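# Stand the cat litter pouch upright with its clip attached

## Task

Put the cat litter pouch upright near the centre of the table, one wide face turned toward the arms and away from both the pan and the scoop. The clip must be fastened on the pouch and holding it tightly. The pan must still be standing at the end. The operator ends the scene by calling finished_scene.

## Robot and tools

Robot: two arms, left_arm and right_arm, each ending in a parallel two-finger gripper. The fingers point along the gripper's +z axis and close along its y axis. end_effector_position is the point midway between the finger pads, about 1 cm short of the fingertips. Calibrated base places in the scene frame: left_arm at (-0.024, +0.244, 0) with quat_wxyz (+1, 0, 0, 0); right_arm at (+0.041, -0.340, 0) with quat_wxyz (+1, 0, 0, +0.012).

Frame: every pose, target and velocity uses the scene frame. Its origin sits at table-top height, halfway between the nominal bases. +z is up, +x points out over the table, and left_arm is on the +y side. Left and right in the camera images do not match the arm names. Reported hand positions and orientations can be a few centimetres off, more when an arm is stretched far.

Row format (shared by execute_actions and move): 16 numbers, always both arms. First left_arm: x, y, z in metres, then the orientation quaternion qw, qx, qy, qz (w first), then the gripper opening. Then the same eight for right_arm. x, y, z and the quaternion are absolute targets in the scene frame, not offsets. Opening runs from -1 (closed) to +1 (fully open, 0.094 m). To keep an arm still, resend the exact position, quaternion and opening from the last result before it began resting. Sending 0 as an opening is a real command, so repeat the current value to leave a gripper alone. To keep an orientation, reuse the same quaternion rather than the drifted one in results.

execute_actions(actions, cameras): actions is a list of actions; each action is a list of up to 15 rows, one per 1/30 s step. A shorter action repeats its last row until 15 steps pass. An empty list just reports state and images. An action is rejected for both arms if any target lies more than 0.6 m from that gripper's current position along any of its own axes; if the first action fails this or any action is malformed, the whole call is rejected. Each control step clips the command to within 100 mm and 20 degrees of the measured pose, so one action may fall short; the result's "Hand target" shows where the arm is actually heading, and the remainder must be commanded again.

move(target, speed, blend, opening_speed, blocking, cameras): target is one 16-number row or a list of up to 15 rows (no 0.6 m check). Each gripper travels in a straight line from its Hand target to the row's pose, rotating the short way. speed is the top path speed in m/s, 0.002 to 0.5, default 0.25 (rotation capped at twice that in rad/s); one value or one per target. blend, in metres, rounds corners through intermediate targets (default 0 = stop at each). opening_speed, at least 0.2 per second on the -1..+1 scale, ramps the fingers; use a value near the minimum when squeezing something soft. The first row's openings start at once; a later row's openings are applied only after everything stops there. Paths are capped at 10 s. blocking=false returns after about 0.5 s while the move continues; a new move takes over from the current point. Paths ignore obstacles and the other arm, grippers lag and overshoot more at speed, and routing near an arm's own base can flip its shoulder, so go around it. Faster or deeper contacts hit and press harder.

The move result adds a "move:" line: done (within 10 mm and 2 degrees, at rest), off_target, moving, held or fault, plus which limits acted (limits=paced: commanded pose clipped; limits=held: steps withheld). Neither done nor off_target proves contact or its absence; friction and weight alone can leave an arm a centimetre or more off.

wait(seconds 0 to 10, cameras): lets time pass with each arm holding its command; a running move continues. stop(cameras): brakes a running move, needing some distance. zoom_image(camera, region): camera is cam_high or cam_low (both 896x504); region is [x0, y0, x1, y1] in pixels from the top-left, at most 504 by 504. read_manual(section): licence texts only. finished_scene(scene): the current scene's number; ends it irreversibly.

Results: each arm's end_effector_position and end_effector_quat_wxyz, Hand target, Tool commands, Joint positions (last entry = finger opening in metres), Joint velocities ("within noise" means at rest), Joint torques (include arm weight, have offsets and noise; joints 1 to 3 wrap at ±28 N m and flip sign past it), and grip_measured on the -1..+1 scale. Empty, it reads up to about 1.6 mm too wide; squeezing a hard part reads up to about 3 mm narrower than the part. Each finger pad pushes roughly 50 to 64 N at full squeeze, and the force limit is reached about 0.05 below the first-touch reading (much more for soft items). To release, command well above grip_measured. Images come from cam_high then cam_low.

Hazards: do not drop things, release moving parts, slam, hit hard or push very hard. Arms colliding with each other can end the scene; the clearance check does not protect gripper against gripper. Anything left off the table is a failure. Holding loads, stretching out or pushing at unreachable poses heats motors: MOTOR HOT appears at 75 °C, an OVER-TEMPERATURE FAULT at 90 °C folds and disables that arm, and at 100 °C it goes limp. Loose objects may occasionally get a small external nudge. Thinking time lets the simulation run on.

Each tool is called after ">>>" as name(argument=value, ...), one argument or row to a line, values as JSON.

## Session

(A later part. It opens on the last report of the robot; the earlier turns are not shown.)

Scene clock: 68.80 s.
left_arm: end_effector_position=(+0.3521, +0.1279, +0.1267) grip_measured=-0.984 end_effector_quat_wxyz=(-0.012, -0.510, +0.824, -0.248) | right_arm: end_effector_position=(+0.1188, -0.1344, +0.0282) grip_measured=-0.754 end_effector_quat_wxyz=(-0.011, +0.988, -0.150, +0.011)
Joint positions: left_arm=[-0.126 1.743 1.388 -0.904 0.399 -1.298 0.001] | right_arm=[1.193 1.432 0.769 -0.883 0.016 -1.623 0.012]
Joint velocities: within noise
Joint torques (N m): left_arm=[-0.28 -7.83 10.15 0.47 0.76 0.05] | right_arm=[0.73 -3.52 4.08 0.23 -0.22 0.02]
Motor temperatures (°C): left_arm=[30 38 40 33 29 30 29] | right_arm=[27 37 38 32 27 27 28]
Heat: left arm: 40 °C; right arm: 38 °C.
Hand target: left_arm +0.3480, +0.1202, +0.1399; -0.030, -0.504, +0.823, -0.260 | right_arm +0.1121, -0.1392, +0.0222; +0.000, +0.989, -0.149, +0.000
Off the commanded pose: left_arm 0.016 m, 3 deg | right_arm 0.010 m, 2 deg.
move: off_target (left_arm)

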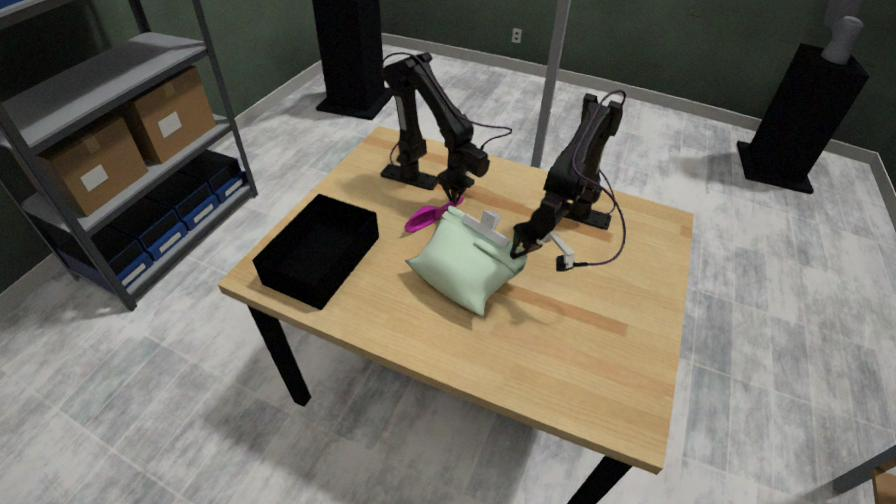

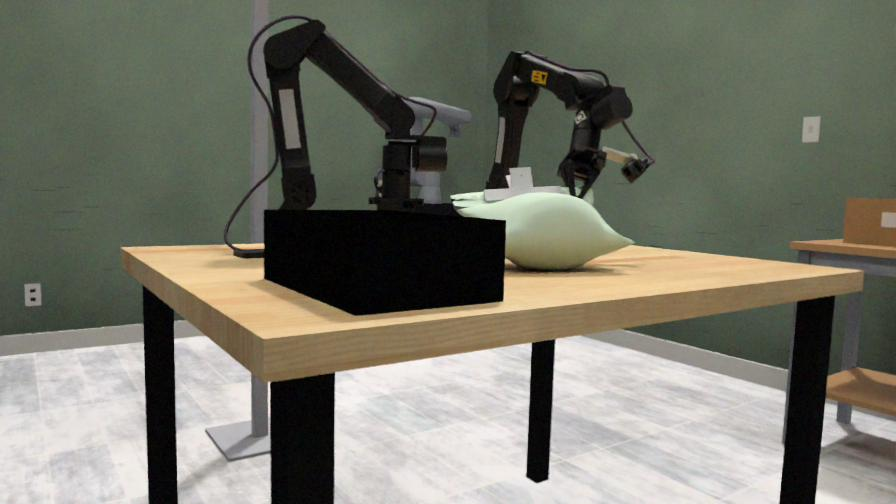

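>>> move(
  target=[
    [0.348, 0.12, 0.140, -0.031, -0.5041, 0.8234, -0.2590, -1.0, 0.112, -0.139, 0.045, 0, 0.989, -0.1486, 0, -0.9],
    [0.348, 0.12, 0.140, -0.031, -0.5041, 0.8234, -0.2590, -1.0, 0.10, -0.205, 0.045, 0, 0.989, -0.1486, 0, -0.9],
    [0.348, 0.12, 0.140, -0.031, -0.5041, 0.8234, -0.2590, -1.0, 0.10, -0.205, 0.022, 0, 0.989, -0.1486, 0, -0.9],
  ],
  speed=[0.08, 0.12, 0.05],
)

>>> zoom_image(
  camera="cam_high",
  region=[370, 140, 520, 260],
)

Scene clock: 71.00 s.
left_arm: end_effector_position=(+0.3521, +0.1279, +0.1267) grip_measured=-0.984 end_effector_quat_wxyz=(-0.012, -0.510, +0.824, -0.248) | right_arm: end_effector_position=(+0.1009, -0.2046, +0.0278) grip_measured=-0.754 end_effector_quat_wxyz=(+0.001, +0.989, -0.148, +0.005)
Joint positions: left_arm=[-0.126 1.743 1.388 -0.904 0.399 -1.298 0.001] | right_arm=[1.135 1.139 0.567 -0.999 0.011 -1.686 0.012]
Joint velocities: within noise
Joint torques (N m): left_arm=[-0.27 -7.97 10.4 0.46 0.71 0.04] | right_arm=[-1.2 -1.29 4.11 0.4 -0.1 -0.15]
Motor temperatures (°C): left_arm=[30 38 41 33 29 30 29] | right_arm=[27 37 38 32 27 27 28]
Heat: left arm: 41 °C; right arm: 38 °C.
Hand target: left_arm +0.3480, +0.1202, +0.1399; -0.030, -0.504, +0.823, -0.260 | right_arm +0.0999, -0.2053, +0.0222; +0.000, +0.989, -0.149, +0.000
Off the commanded pose: left_arm 0.016 m, 3 deg | right_arm 0.006 m, 1 deg.
move: off_target (left_arm)

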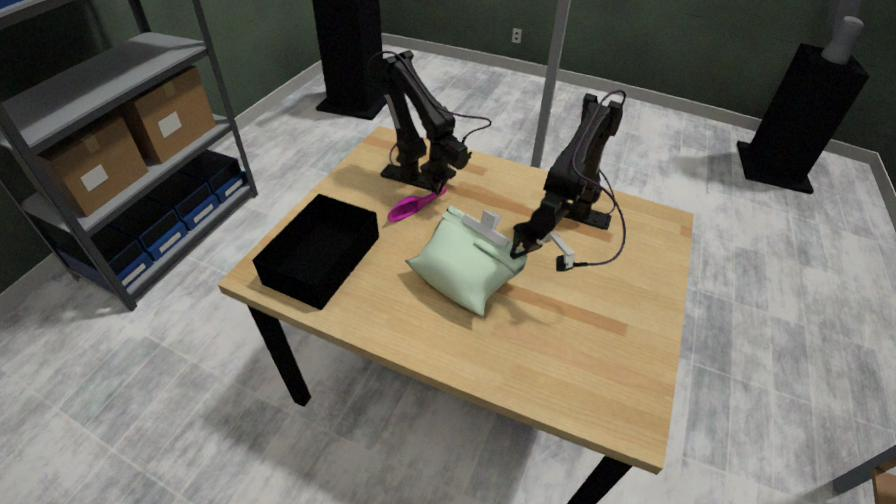

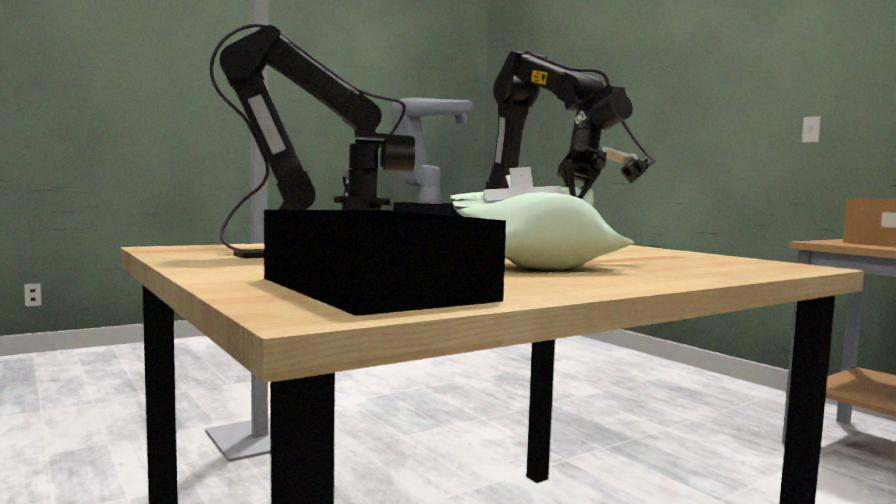

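Scaled by 3.360.

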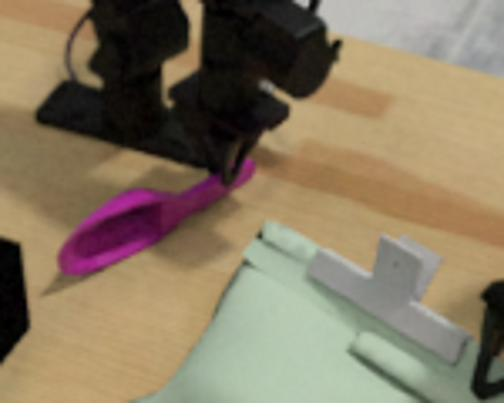

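>>> move(
  target=[
    [0.348, 0.12, 0.140, -0.031, -0.5041, 0.8234, -0.2590, -1.0, 0.10, -0.205, 0.020, 0, 0.989, -0.1486, 0, -0.9],
    [0.348, 0.12, 0.140, -0.031, -0.5041, 0.8234, -0.2590, -1.0, 0.10, -0.205, 0.020, 0, 0.989, -0.1486, 0, -0.3],
    [0.348, 0.12, 0.140, -0.031, -0.5041, 0.8234, -0.2590, -1.0, 0.10, -0.205, 0.12, 0, 0.989, -0.1486, 0, -0.3],
  ],
  speed=[0.05, 0.05, 0.12],
  opening_speed=0.6,
)

>>> zoom_image(
  camera="cam_high",
  region=[370, 140, 520, 260],
)

Scene clock: 74.73 s.
left_arm: end_effector_position=(+0.3521, +0.1279, +0.1267) grip_measured=-0.984 end_effector_quat_wxyz=(-0.012, -0.510, +0.824, -0.248) | right_arm: end_effector_position=(+0.1003, -0.2060, +0.1120) grip_measured=-0.302 end_effector_quat_wxyz=(+0.010, +0.989, -0.148, +0.003)
Joint positions: left_arm=[-0.126 1.743 1.388 -0.904 0.399 -1.298 0.001] | right_arm=[1.135 1.093 0.882 -1.377 0.011 -1.687 0.033]
Joint velocities: within noise
Joint torques (N m): left_arm=[-0.31 -7.92 10.24 0.47 0.72 0] | right_arm=[-0.8 -2.47 7.87 -0.06 -0.2 -0.1]
Motor temperatures (°C): left_arm=[30 39 41 33 29 30 29] | right_arm=[27 37 38 31 27 27 28]
Heat: left arm: 41 °C; right arm: 38 °C.
Hand target: left_arm +0.3480, +0.1202, +0.1399; -0.030, -0.504, +0.823, -0.260 | right_arm +0.1000, -0.2050, +0.1198; +0.000, +0.989, -0.149, +0.000
Off the commanded pose: left_arm 0.016 m, 3 deg | right_arm 0.008 m, 1 deg.
move: off_target (left_arm)

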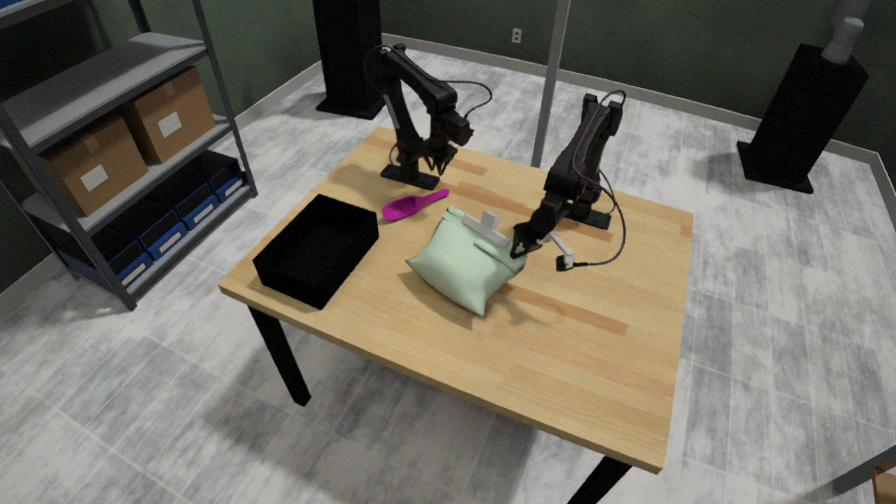

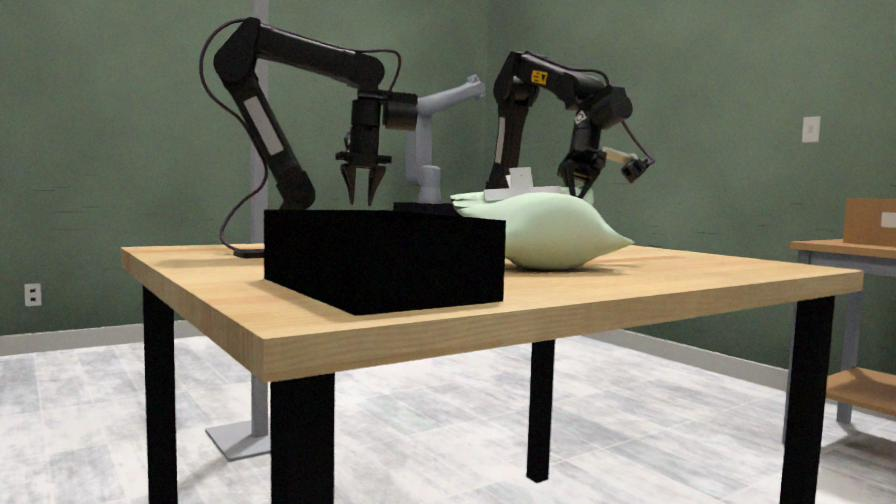

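Scaled by 3.360.

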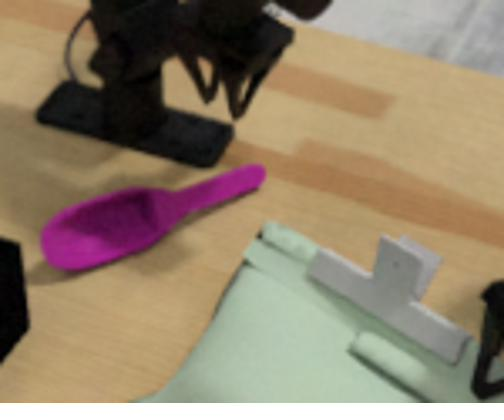

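>>> move(
  target=[0.325, 0.112, 0.180, -0.0896, -0.5276, 0.8266, -0.1755, -1.0, 0.10, -0.205, 0.12, 0, 0.989, -0.1486, 0, -0.3],
  speed=0.08,
)

>>> zoom_image(
  camera="cam_high",
  region=[370, 160, 570, 330],
)

>>> zoom_image(
  camera="cam_low",
  region=[440, 130, 700, 290],
)

Scene clock: 76.83 s.
left_arm: end_effector_position=(+0.3347, +0.1222, +0.1653) grip_measured=-0.984 end_effector_quat_wxyz=(-0.064, -0.537, +0.825, -0.163) | right_arm: end_effector_position=(+0.1002, -0.2061, +0.1120) grip_measured=-0.302 end_effector_quat_wxyz=(+0.010, +0.989, -0.148, +0.003)
Joint positions: left_arm=[-0.179 1.846 1.723 -1.311 0.326 -1.355 0.001] | right_arm=[1.135 1.093 0.882 -1.377 0.011 -1.687 0.033]
Joint velocities: within noise
Joint torques (N m): left_arm=[-0.69 -8.5 9.96 0.12 0.77 0.11] | right_arm=[-0.98 -2.58 7.8 0.02 -0.1 -0.12]
Motor temperatures (°C): left_arm=[30 39 41 33 29 30 29] | right_arm=[27 37 38 31 27 27 28]
Heat: left arm: 41 °C; right arm: 38 °C.
Hand target: left_arm +0.3252, +0.1123, +0.1798; -0.088, -0.528, +0.826, -0.176 | right_arm +0.1001, -0.2050, +0.1198; +0.000, +0.989, -0.149, +0.000
Off the commanded pose: left_arm 0.020 m, 3 deg | right_arm 0.008 m, 1 deg.
move: off_target (left_arm)

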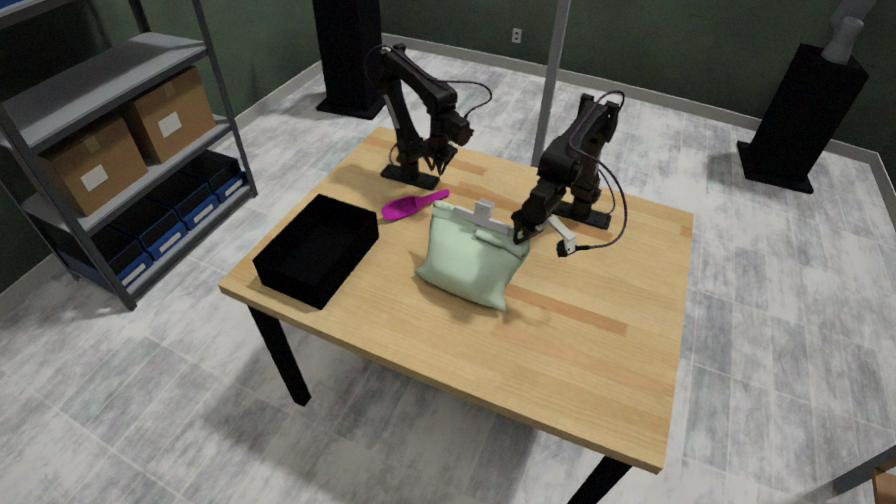

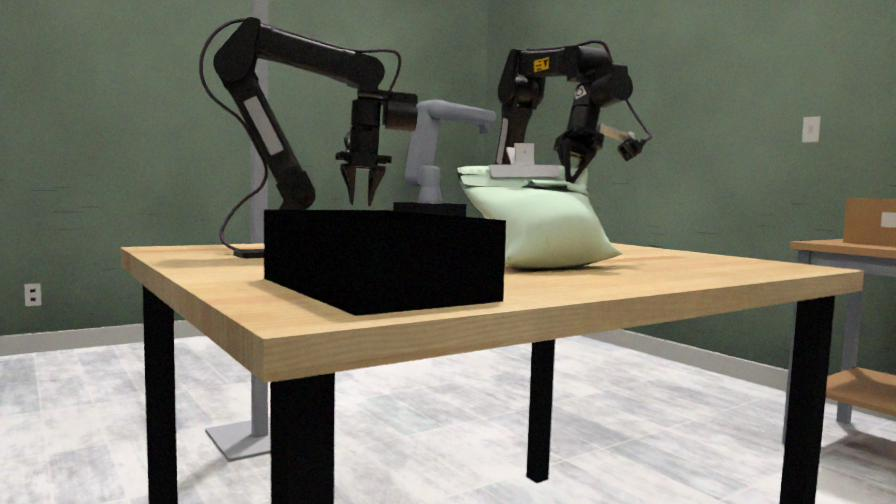

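Scaled by 2.520.

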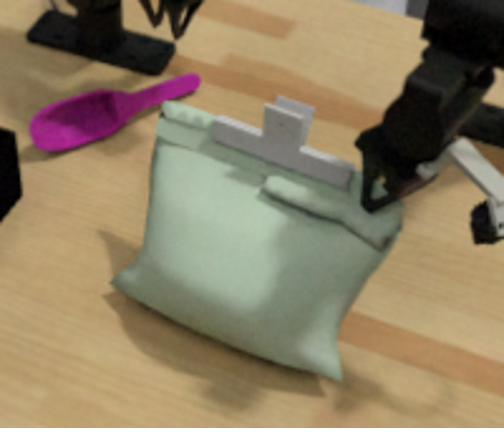

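Scaled by 1.938.

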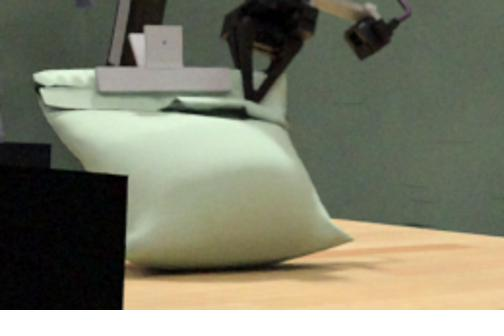

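>>> move(
  target=[0.30, 0.105, 0.205, -0.0708, -0.6111, 0.7669, -0.1839, -1.0, 0.10, -0.205, 0.12, 0, 0.989, -0.1486, 0, -0.3],
  speed=0.08,
)

>>> zoom_image(
  camera="cam_high",
  region=[370, 160, 570, 330],
)

>>> zoom_image(
  camera="cam_low",
  region=[440, 130, 700, 290],
)

Scene clock: 79.60 s.
left_arm: end_effector_position=(+0.3146, +0.1158, +0.1792) grip_measured=-0.983 end_effector_quat_wxyz=(-0.059, -0.625, +0.764, -0.150) | right_arm: end_effector_position=(+0.1002, -0.2063, +0.1120) grip_measured=-0.302 end_effector_quat_wxyz=(+0.010, +0.989, -0.148, +0.003)
Joint positions: left_arm=[-0.231 1.756 1.673 -1.316 0.276 -1.625 0.001] | right_arm=[1.135 1.093 0.882 -1.378 0.011 -1.687 0.033]
Joint velocities: within noise
Joint torques (N m): left_arm=[-0.53 -12.82 6.76 0.43 0.92 0.06] | right_arm=[-0.9 -2.65 8.02 -0.05 -0.15 -0.08]
Motor temperatures (°C): left_arm=[30 39 41 32 29 30 29] | right_arm=[27 37 38 31 27 27 28]
Heat: left arm: 41 °C; right arm: 38 °C.
Hand target: left_arm +0.3002, +0.1055, +0.2038; -0.071, -0.611, +0.767, -0.183 | right_arm +0.1000, -0.2051, +0.1198; +0.000, +0.989, -0.149, +0.000
Off the commanded pose: left_arm 0.032 m, 4 deg | right_arm 0.008 m, 1 deg.
move: off_target (left_arm)

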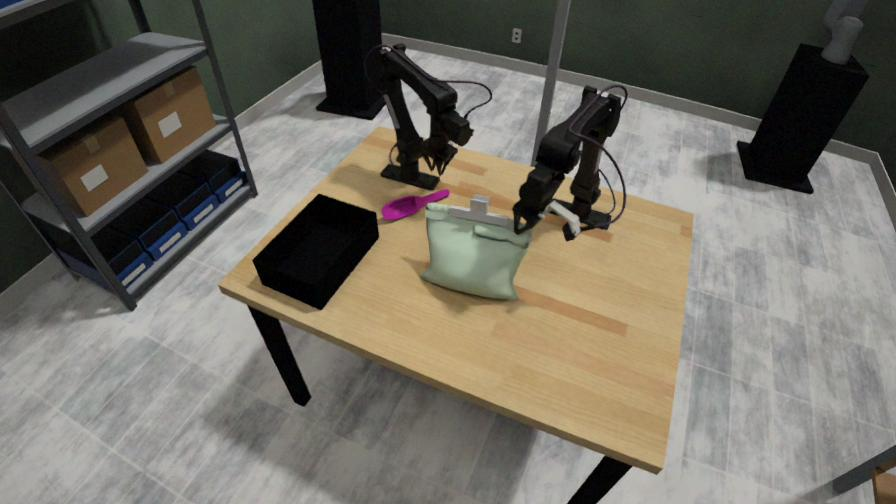

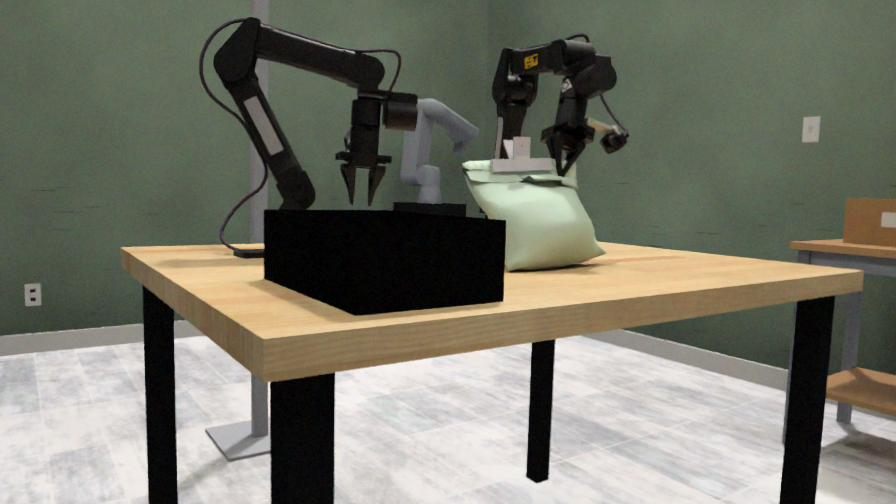

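Scaled by 2.520.

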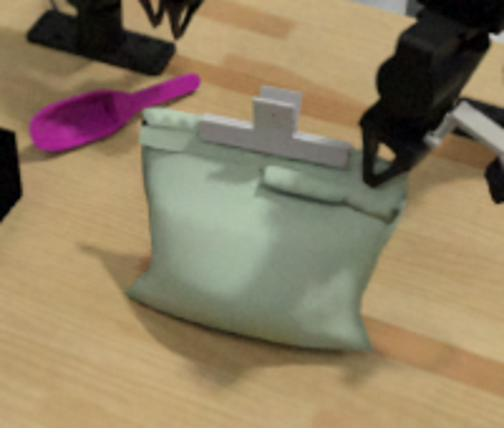

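Scaled by 1.938.

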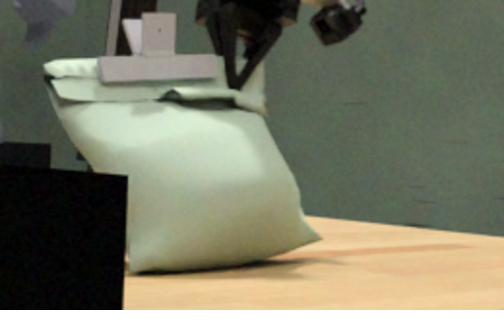

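>>> move(
  target=[0.255, 0.095, 0.225, -0.0528, -0.6818, 0.7048, -0.1899, -1.0, 0.10, -0.205, 0.12, 0, 0.989, -0.1486, 0, -0.3],
  speed=0.08,
)

>>> zoom_image(
  camera="cam_high",
  region=[370, 160, 570, 330],
)

>>> zoom_image(
  camera="cam_low",
  region=[440, 130, 700, 290],
)

Scene clock: 81.57 s.
left_arm: end_effector_position=(+0.2582, +0.1079, +0.1986) grip_measured=-0.983 end_effector_quat_wxyz=(+0.049, +0.700, -0.699, +0.135) | right_arm: end_effector_position=(+0.1002, -0.2063, +0.1120) grip_measured=-0.302 end_effector_quat_wxyz=(+0.010, +0.989, -0.148, +0.003)
Joint positions: left_arm=[-0.338 1.555 1.538 -1.349 0.203 -1.93 0.001] | right_arm=[1.135 1.093 0.882 -1.378 0.011 -1.687 0.033]
Joint velocities: within noise
Joint torques (N m): left_arm=[-0.83 -10.86 7.5 1.02 0.79 0.11] | right_arm=[-0.95 -2.58 7.99 -0.05 -0.17 -0.13]
Motor temperatures (°C): left_arm=[30 40 41 32 29 30 29] | right_arm=[27 36 39 31 27 27 28]
Heat: left arm: 41 °C; right arm: 39 °C.
Hand target: left_arm +0.2542, +0.0959, +0.2247; +0.053, +0.681, -0.706, +0.189 | right_arm +0.1000, -0.2050, +0.1198; +0.000, +0.989, -0.149, +0.000
Off the commanded pose: left_arm 0.030 m, 7 deg | right_arm 0.008 m, 1 deg.
move: off_target (left_arm)

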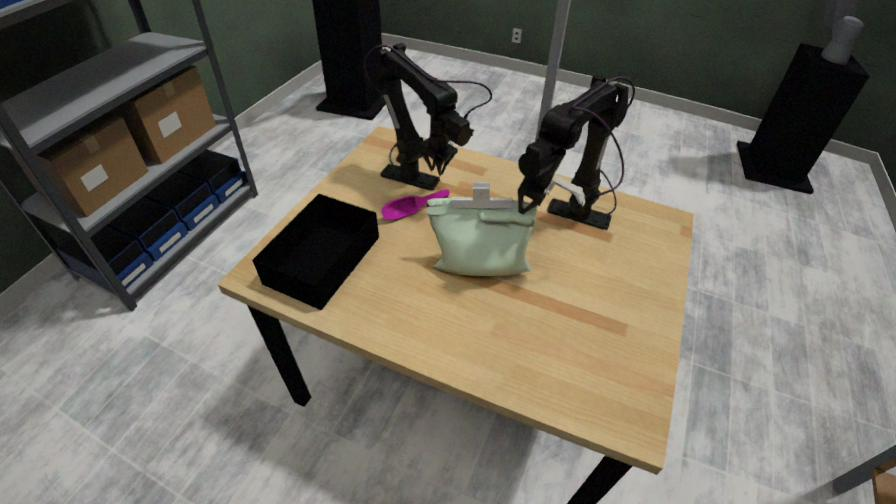

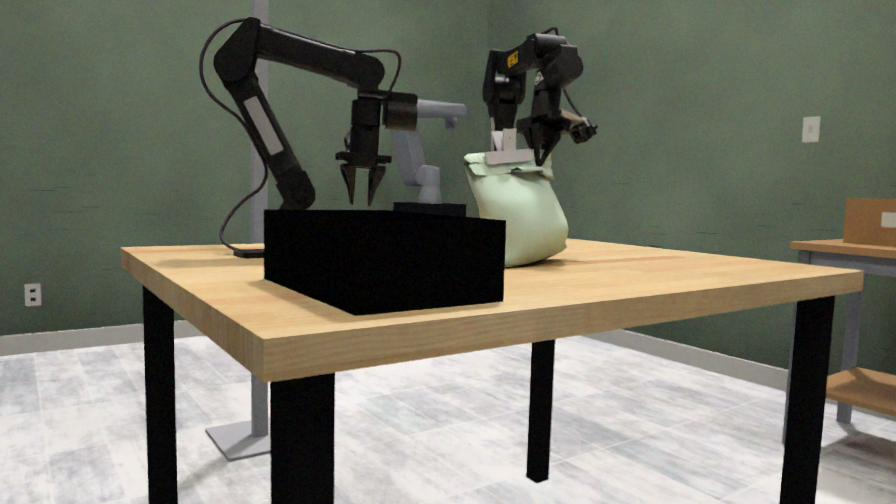

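Scaled by 2.520.

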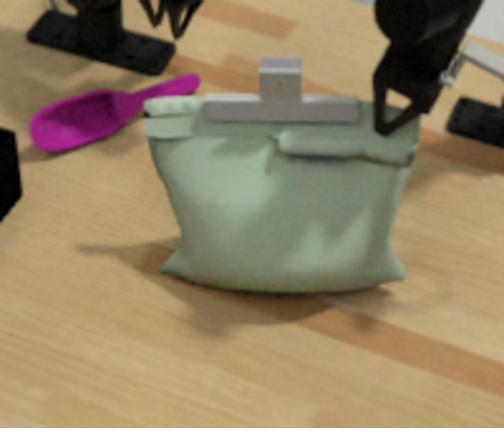

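Scaled by 1.938.

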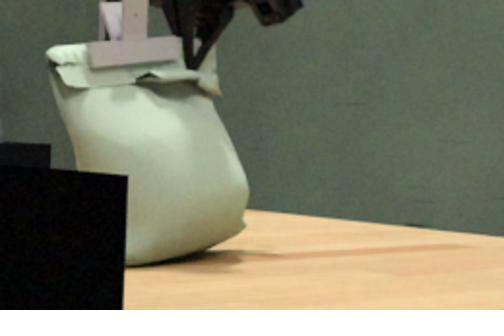

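>>> move(
  target=[0.20, 0.088, 0.225, -0.0755, -0.5909, 0.7826, -0.1820, -1.0, 0.10, -0.205, 0.12, 0, 0.989, -0.1486, 0, -0.3],
  speed=0.08,
)

>>> zoom_image(
  camera="cam_high",
  region=[370, 140, 570, 310],
)

>>> zoom_image(
  camera="cam_low",
  region=[380, 120, 640, 280],
)

Scene clock: 84.40 s.
left_arm: end_effector_position=(+0.2070, +0.1057, +0.2020) grip_measured=-0.983 end_effector_quat_wxyz=(-0.059, -0.618, +0.774, -0.124) | right_arm: end_effector_position=(+0.1001, -0.2064, +0.1120) grip_measured=-0.302 end_effector_quat_wxyz=(+0.011, +0.989, -0.148, +0.003)
Joint positions: left_arm=[-0.398 1.429 1.441 -1.419 0.221 -1.764 0.001] | right_arm=[1.135 1.093 0.882 -1.379 0.011 -1.687 0.033]
Joint velocities: within noise
Joint torques (N m): left_arm=[-0.92 -8.95 7.66 0.9 1.12 0.29] | right_arm=[-0.95 -2.59 7.65 -0.05 -0.14 -0.11]
Motor temperatures (°C): left_arm=[30 40 40 32 29 30 29] | right_arm=[27 36 39 31 26 27 28]
Heat: left arm: 40 °C; right arm: 39 °C.
Hand target: left_arm +0.1994, +0.0895, +0.2248; -0.074, -0.590, +0.783, -0.181 | right_arm +0.1000, -0.2050, +0.1198; +0.000, +0.989, -0.149, +0.000
Off the commanded pose: left_arm 0.030 m, 8 deg | right_arm 0.008 m, 1 deg.
move: off_target (left_arm)

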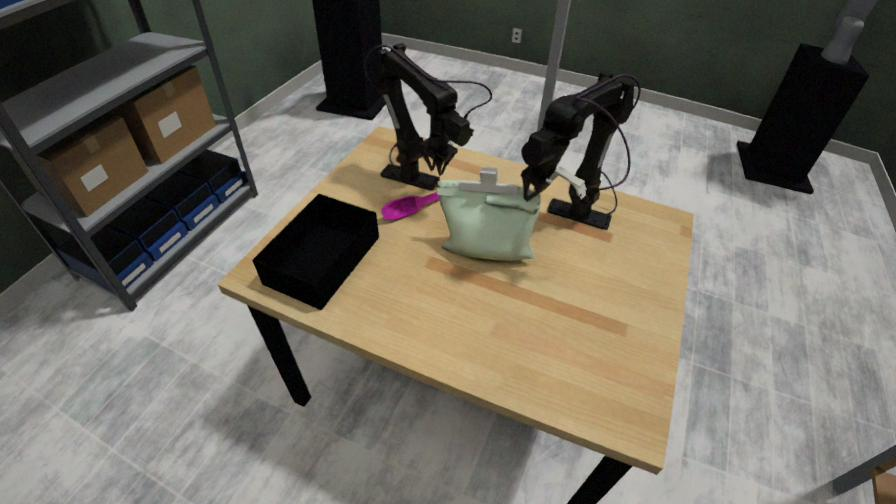

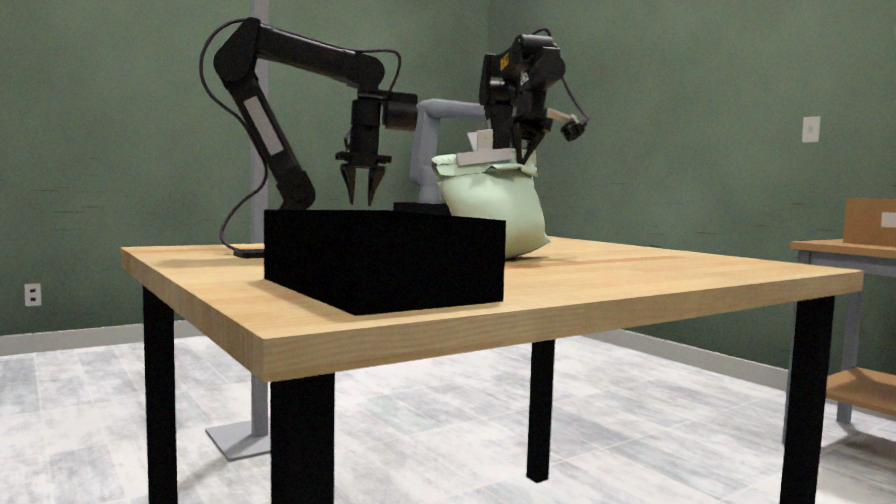

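Scaled by 2.520.

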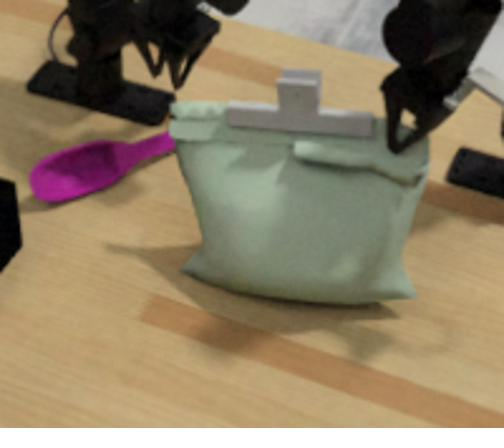

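Scaled by 1.938.

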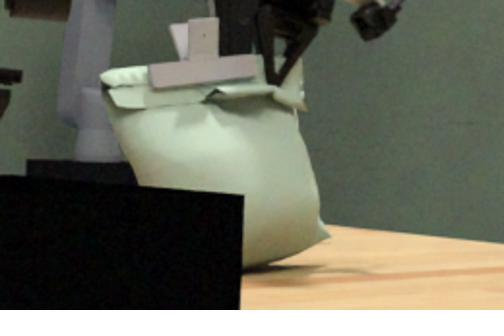

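>>> move(
  target=[0.195, 0.062, 0.228, -0.0957, -0.4985, 0.8445, -0.1723, -1.0, 0.10, -0.205, 0.12, 0, 0.989, -0.1486, 0, -0.3],
  speed=0.08,
)

>>> zoom_image(
  camera="cam_high",
  region=[370, 140, 570, 310],
)

>>> zoom_image(
  camera="cam_low",
  region=[380, 120, 640, 280],
)

Scene clock: 86.93 s.
left_arm: end_effector_position=(+0.1914, +0.0905, +0.2031) grip_measured=-0.984 end_effector_quat_wxyz=(-0.076, -0.532, +0.837, -0.104) | right_arm: end_effector_position=(+0.1001, -0.2064, +0.1120) grip_measured=-0.302 end_effector_quat_wxyz=(+0.011, +0.989, -0.148, +0.003)
Joint positions: left_arm=[-0.464 1.467 1.484 -1.485 0.238 -1.609 0.001] | right_arm=[1.135 1.093 0.882 -1.379 0.011 -1.687 0.033]
Joint velocities: within noise
Joint torques (N m): left_arm=[-1.25 -5.49 11.51 0.89 1.37 0.35] | right_arm=[-0.96 -2.5 7.84 -0.05 -0.11 -0.09]
Motor temperatures (°C): left_arm=[30 39 41 32 30 30 29] | right_arm=[27 36 39 31 26 27 28]
Heat: left arm: 41 °C; right arm: 39 °C.
Hand target: left_arm +0.1934, +0.0648, +0.2287; -0.094, -0.497, +0.845, -0.172 | right_arm +0.1001, -0.2050, +0.1198; +0.000, +0.989, -0.149, +0.000
Off the commanded pose: left_arm 0.038 m, 9 deg | right_arm 0.008 m, 1 deg.
move: off_target (left_arm)

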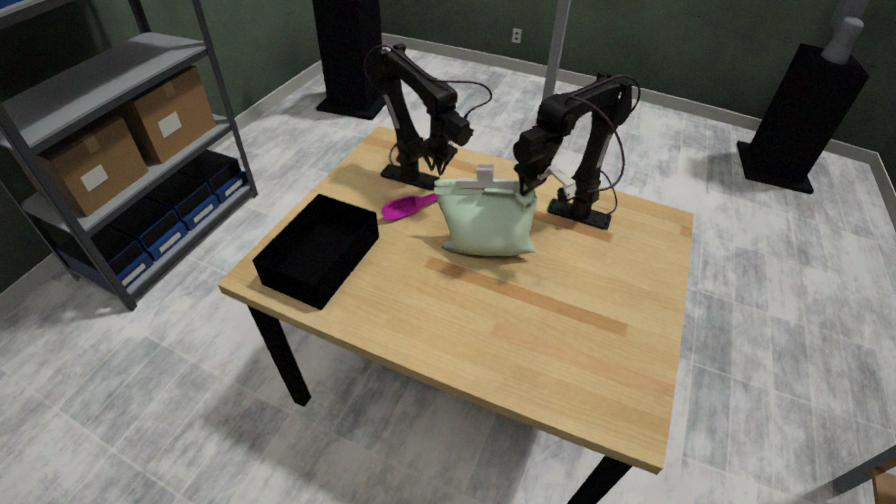

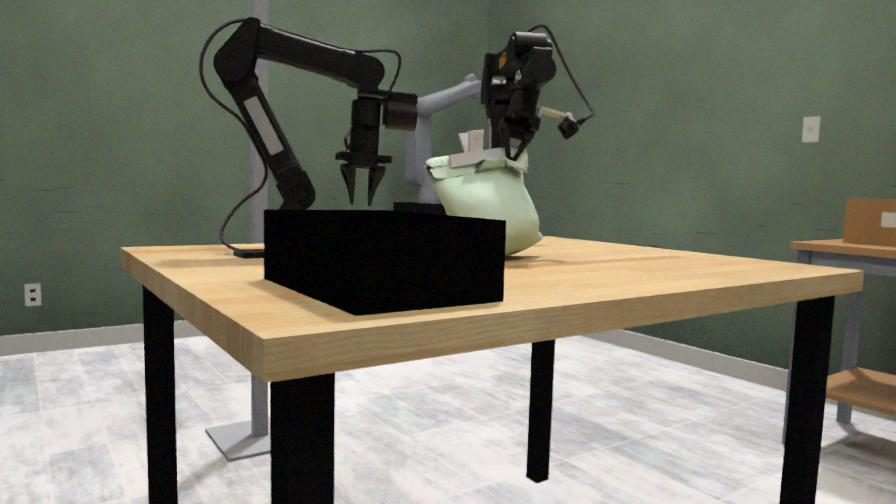

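Scaled by 2.520.

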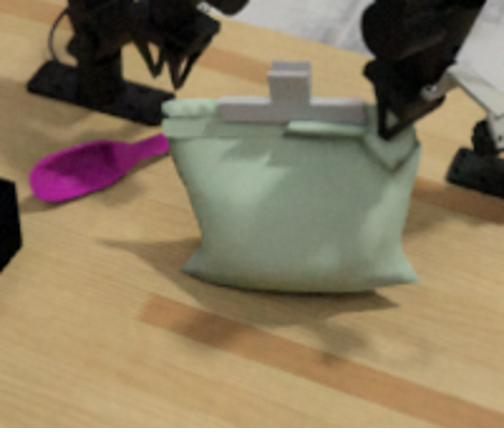

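Scaled by 1.938.

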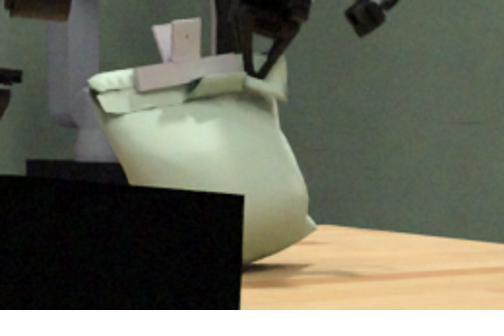

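>>> move(
  target=[0.195, 0.062, 0.228, -0.0957, -0.4985, 0.8445, -0.1723, -1.0, 0.27, -0.19, 0.195, 0.2087, -0.745, 0.5737, 0.2711, -0.2],
  speed=0.2,
)

>>> zoom_image(
  camera="cam_high",
  region=[370, 120, 570, 290],
)

>>> zoom_image(
  camera="cam_low",
  region=[340, 80, 600, 280],
)

Scene clock: 92.00 s.
left_arm: end_effector_position=(+0.1906, +0.0905, +0.2031) grip_measured=-0.984 end_effector_quat_wxyz=(-0.077, -0.529, +0.839, -0.104) | right_arm: end_effector_position=(+0.2673, -0.1925, +0.1878) grip_measured=-0.202 end_effector_quat_wxyz=(-0.201, +0.752, -0.571, -0.261)
Joint positions: left_arm=[-0.464 1.467 1.484 -1.488 0.24 -1.602 0.001] | right_arm=[0.128 1.546 1.364 -1.479 -0.667 -1.723 0.037]
Joint velocities: within noise
Joint torques (N m): left_arm=[-1.16 -5.45 11.51 0.9 1.33 0.31] | right_arm=[-0.95 -4.75 8.09 -0.14 -0.65 0.04]
Motor temperatures (°C): left_arm=[30 38 42 32 30 30 29] | right_arm=[27 36 39 31 26 27 28]
Heat: left arm: 42 °C; right arm: 39 °C.
Hand target: left_arm +0.1933, +0.0649, +0.2288; -0.094, -0.497, +0.845, -0.171 | right_arm +0.2700, -0.1901, +0.1949; -0.209, +0.745, -0.573, -0.270
Off the commanded pose: left_arm 0.038 m, 9 deg | right_arm 0.008 m, 2 deg.
move: off_target (left_arm)

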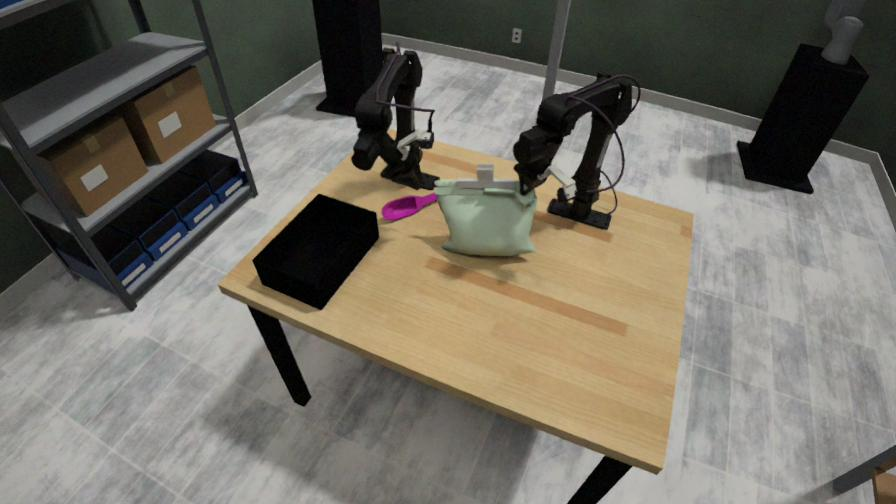

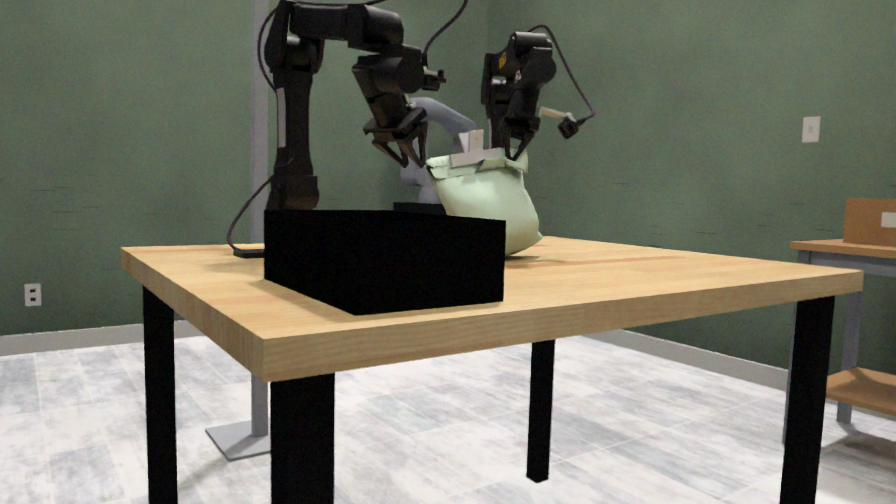

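Scaled by 2.520.

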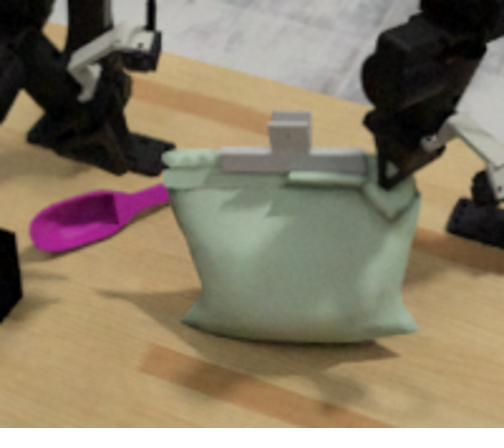

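Scaled by 1.938.

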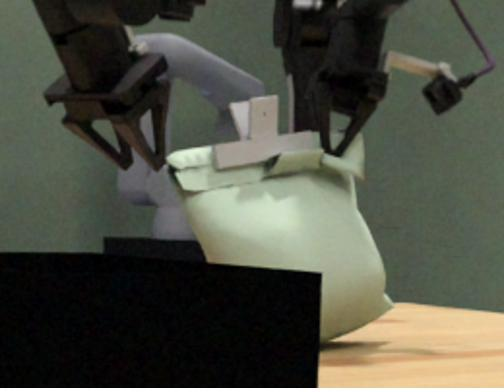

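>>> move(
  target=[0.195, 0.062, 0.228, -0.0957, -0.4985, 0.8445, -0.1723, -1.0, 0.250, -0.117, 0.194, 0.2087, -0.745, 0.5737, 0.2711, -0.2],
  speed=0.08,
)

>>> zoom_image(
  camera="cam_high",
  region=[400, 130, 560, 250],
)

>>> zoom_image(
  camera="cam_low",
  region=[340, 80, 600, 280],
)

Scene clock: 94.10 s.
left_arm: end_effector_position=(+0.1905, +0.0905, +0.2031) grip_measured=-0.984 end_effector_quat_wxyz=(-0.078, -0.529, +0.839, -0.104) | right_arm: end_effector_position=(+0.2554, -0.1175, +0.1915) grip_measured=-0.202 end_effector_quat_wxyz=(-0.203, +0.745, -0.576, -0.268)
Joint positions: left_arm=[-0.464 1.467 1.484 -1.488 0.24 -1.601 0.001] | right_arm=[0.407 1.527 1.353 -1.264 -0.675 -1.349 0.037]
Joint velocities: within noise
Joint torques (N m): left_arm=[-1.13 -5.63 11.38 0.93 1.36 0.29] | right_arm=[0.53 -7.62 4.66 0.43 -0.59 0.03]
Motor temperatures (°C): left_arm=[30 37 43 32 30 30 29] | right_arm=[27 37 39 31 27 27 28]
Heat: left arm: 43 °C; right arm: 39 °C.
Hand target: left_arm +0.1933, +0.0649, +0.2288; -0.094, -0.497, +0.846, -0.171 | right_arm +0.2500, -0.1170, +0.1939; -0.208, +0.745, -0.573, -0.271
Off the commanded pose: left_arm 0.038 m, 9 deg | right_arm 0.006 m, 1 deg.
move: off_target (left_arm)

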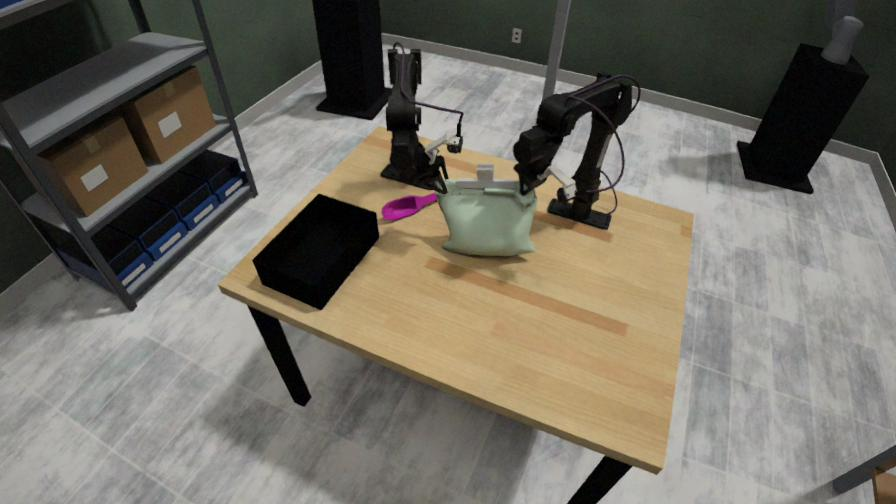

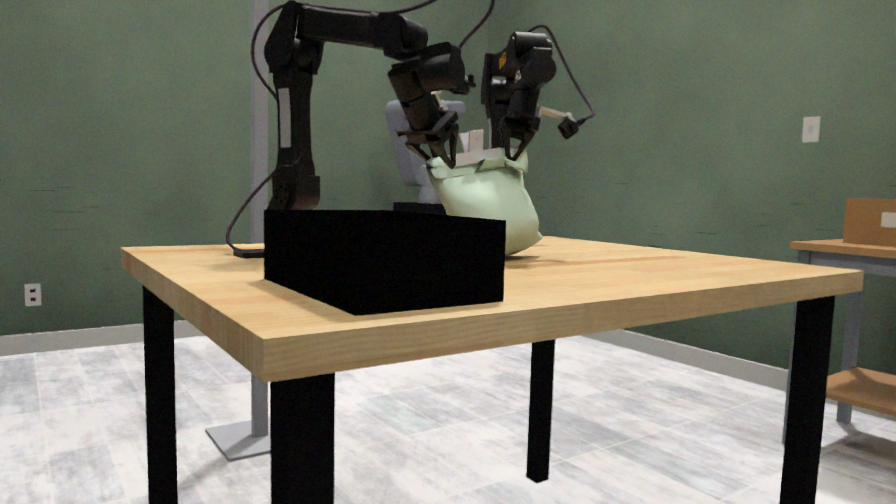

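Scaled by 3.150.

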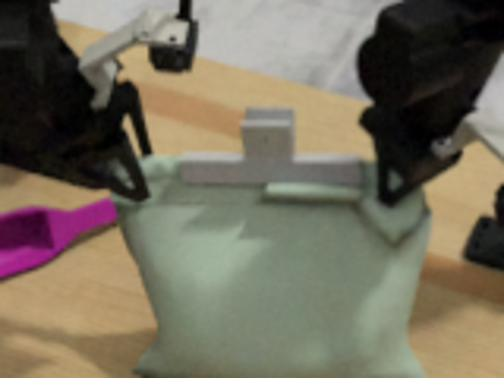

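Scaled by 1.938.

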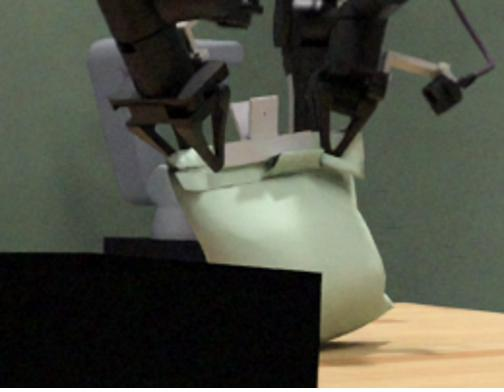

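>>> move(
  target=[0.195, 0.062, 0.228, -0.0957, -0.4985, 0.8445, -0.1723, -1.0, 0.250, -0.117, 0.194, 0.2087, -0.745, 0.5737, 0.2711, -1.0],
  speed=0.08,
  opening_speed=0.6,
)

>>> zoom_image(
  camera="cam_high",
  region=[400, 130, 560, 250],
)

>>> zoom_image(
  camera="cam_low",
  region=[340, 80, 600, 280],
)

Scene clock: 95.80 s.
left_arm: end_effector_position=(+0.1903, +0.0902, +0.2032) grip_measured=-0.984 end_effector_quat_wxyz=(-0.079, -0.529, +0.838, -0.104) | right_arm: end_effector_position=(+0.2551, -0.1177, +0.1929) grip_measured=-0.984 end_effector_quat_wxyz=(-0.205, +0.745, -0.575, -0.267)
Joint positions: left_arm=[-0.464 1.467 1.484 -1.488 0.242 -1.602 0.001] | right_arm=[0.407 1.522 1.353 -1.264 -0.674 -1.347 0.001]
Joint velocities: within noise
Joint torques (N m): left_arm=[-1.16 -5.52 11.52 0.94 1.32 0.32] | right_arm=[0.4 -7.25 4.44 0.44 -0.52 0.03]
Motor temperatures (°C): left_arm=[30 37 43 32 30 30 29] | right_arm=[27 37 39 31 27 27 28]
Heat: left arm: 43 °C; right arm: 39 °C.
Hand target: left_arm +0.1933, +0.0648, +0.2288; -0.094, -0.497, +0.845, -0.172 | right_arm +0.2501, -0.1170, +0.1940; -0.208, +0.745, -0.573, -0.271
Off the commanded pose: left_arm 0.038 m, 9 deg | right_arm 0.005 m, 1 deg.
move: off_target (left_arm)

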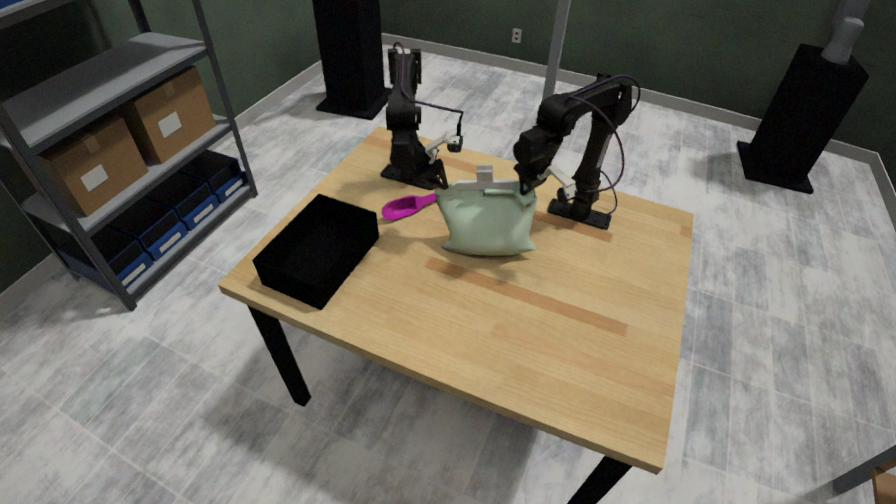

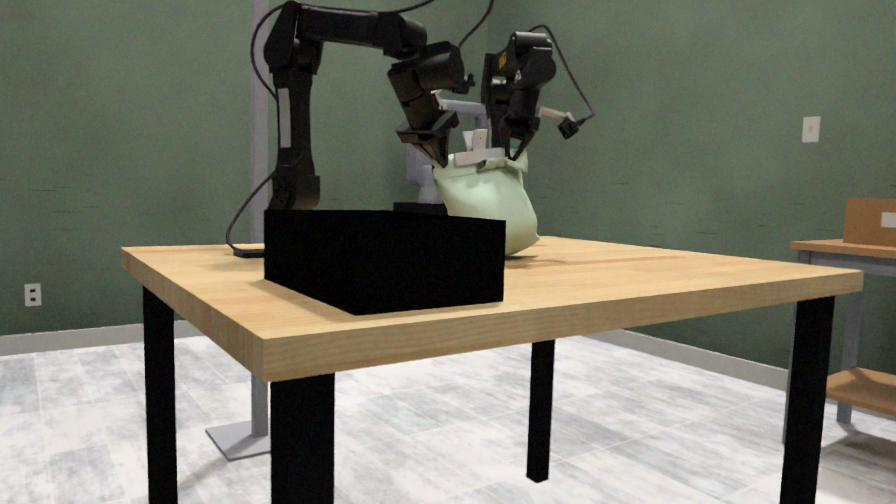

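Scaled by 3.150.

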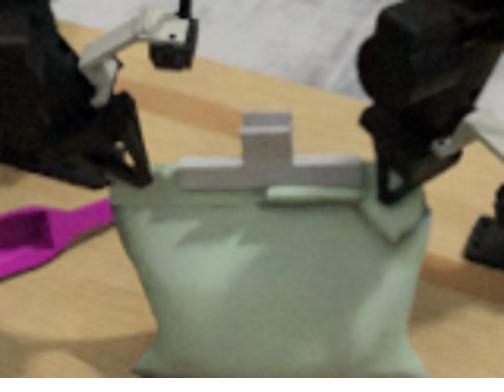

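Scaled by 1.938.

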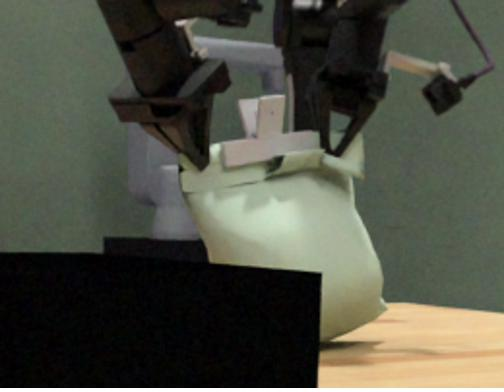

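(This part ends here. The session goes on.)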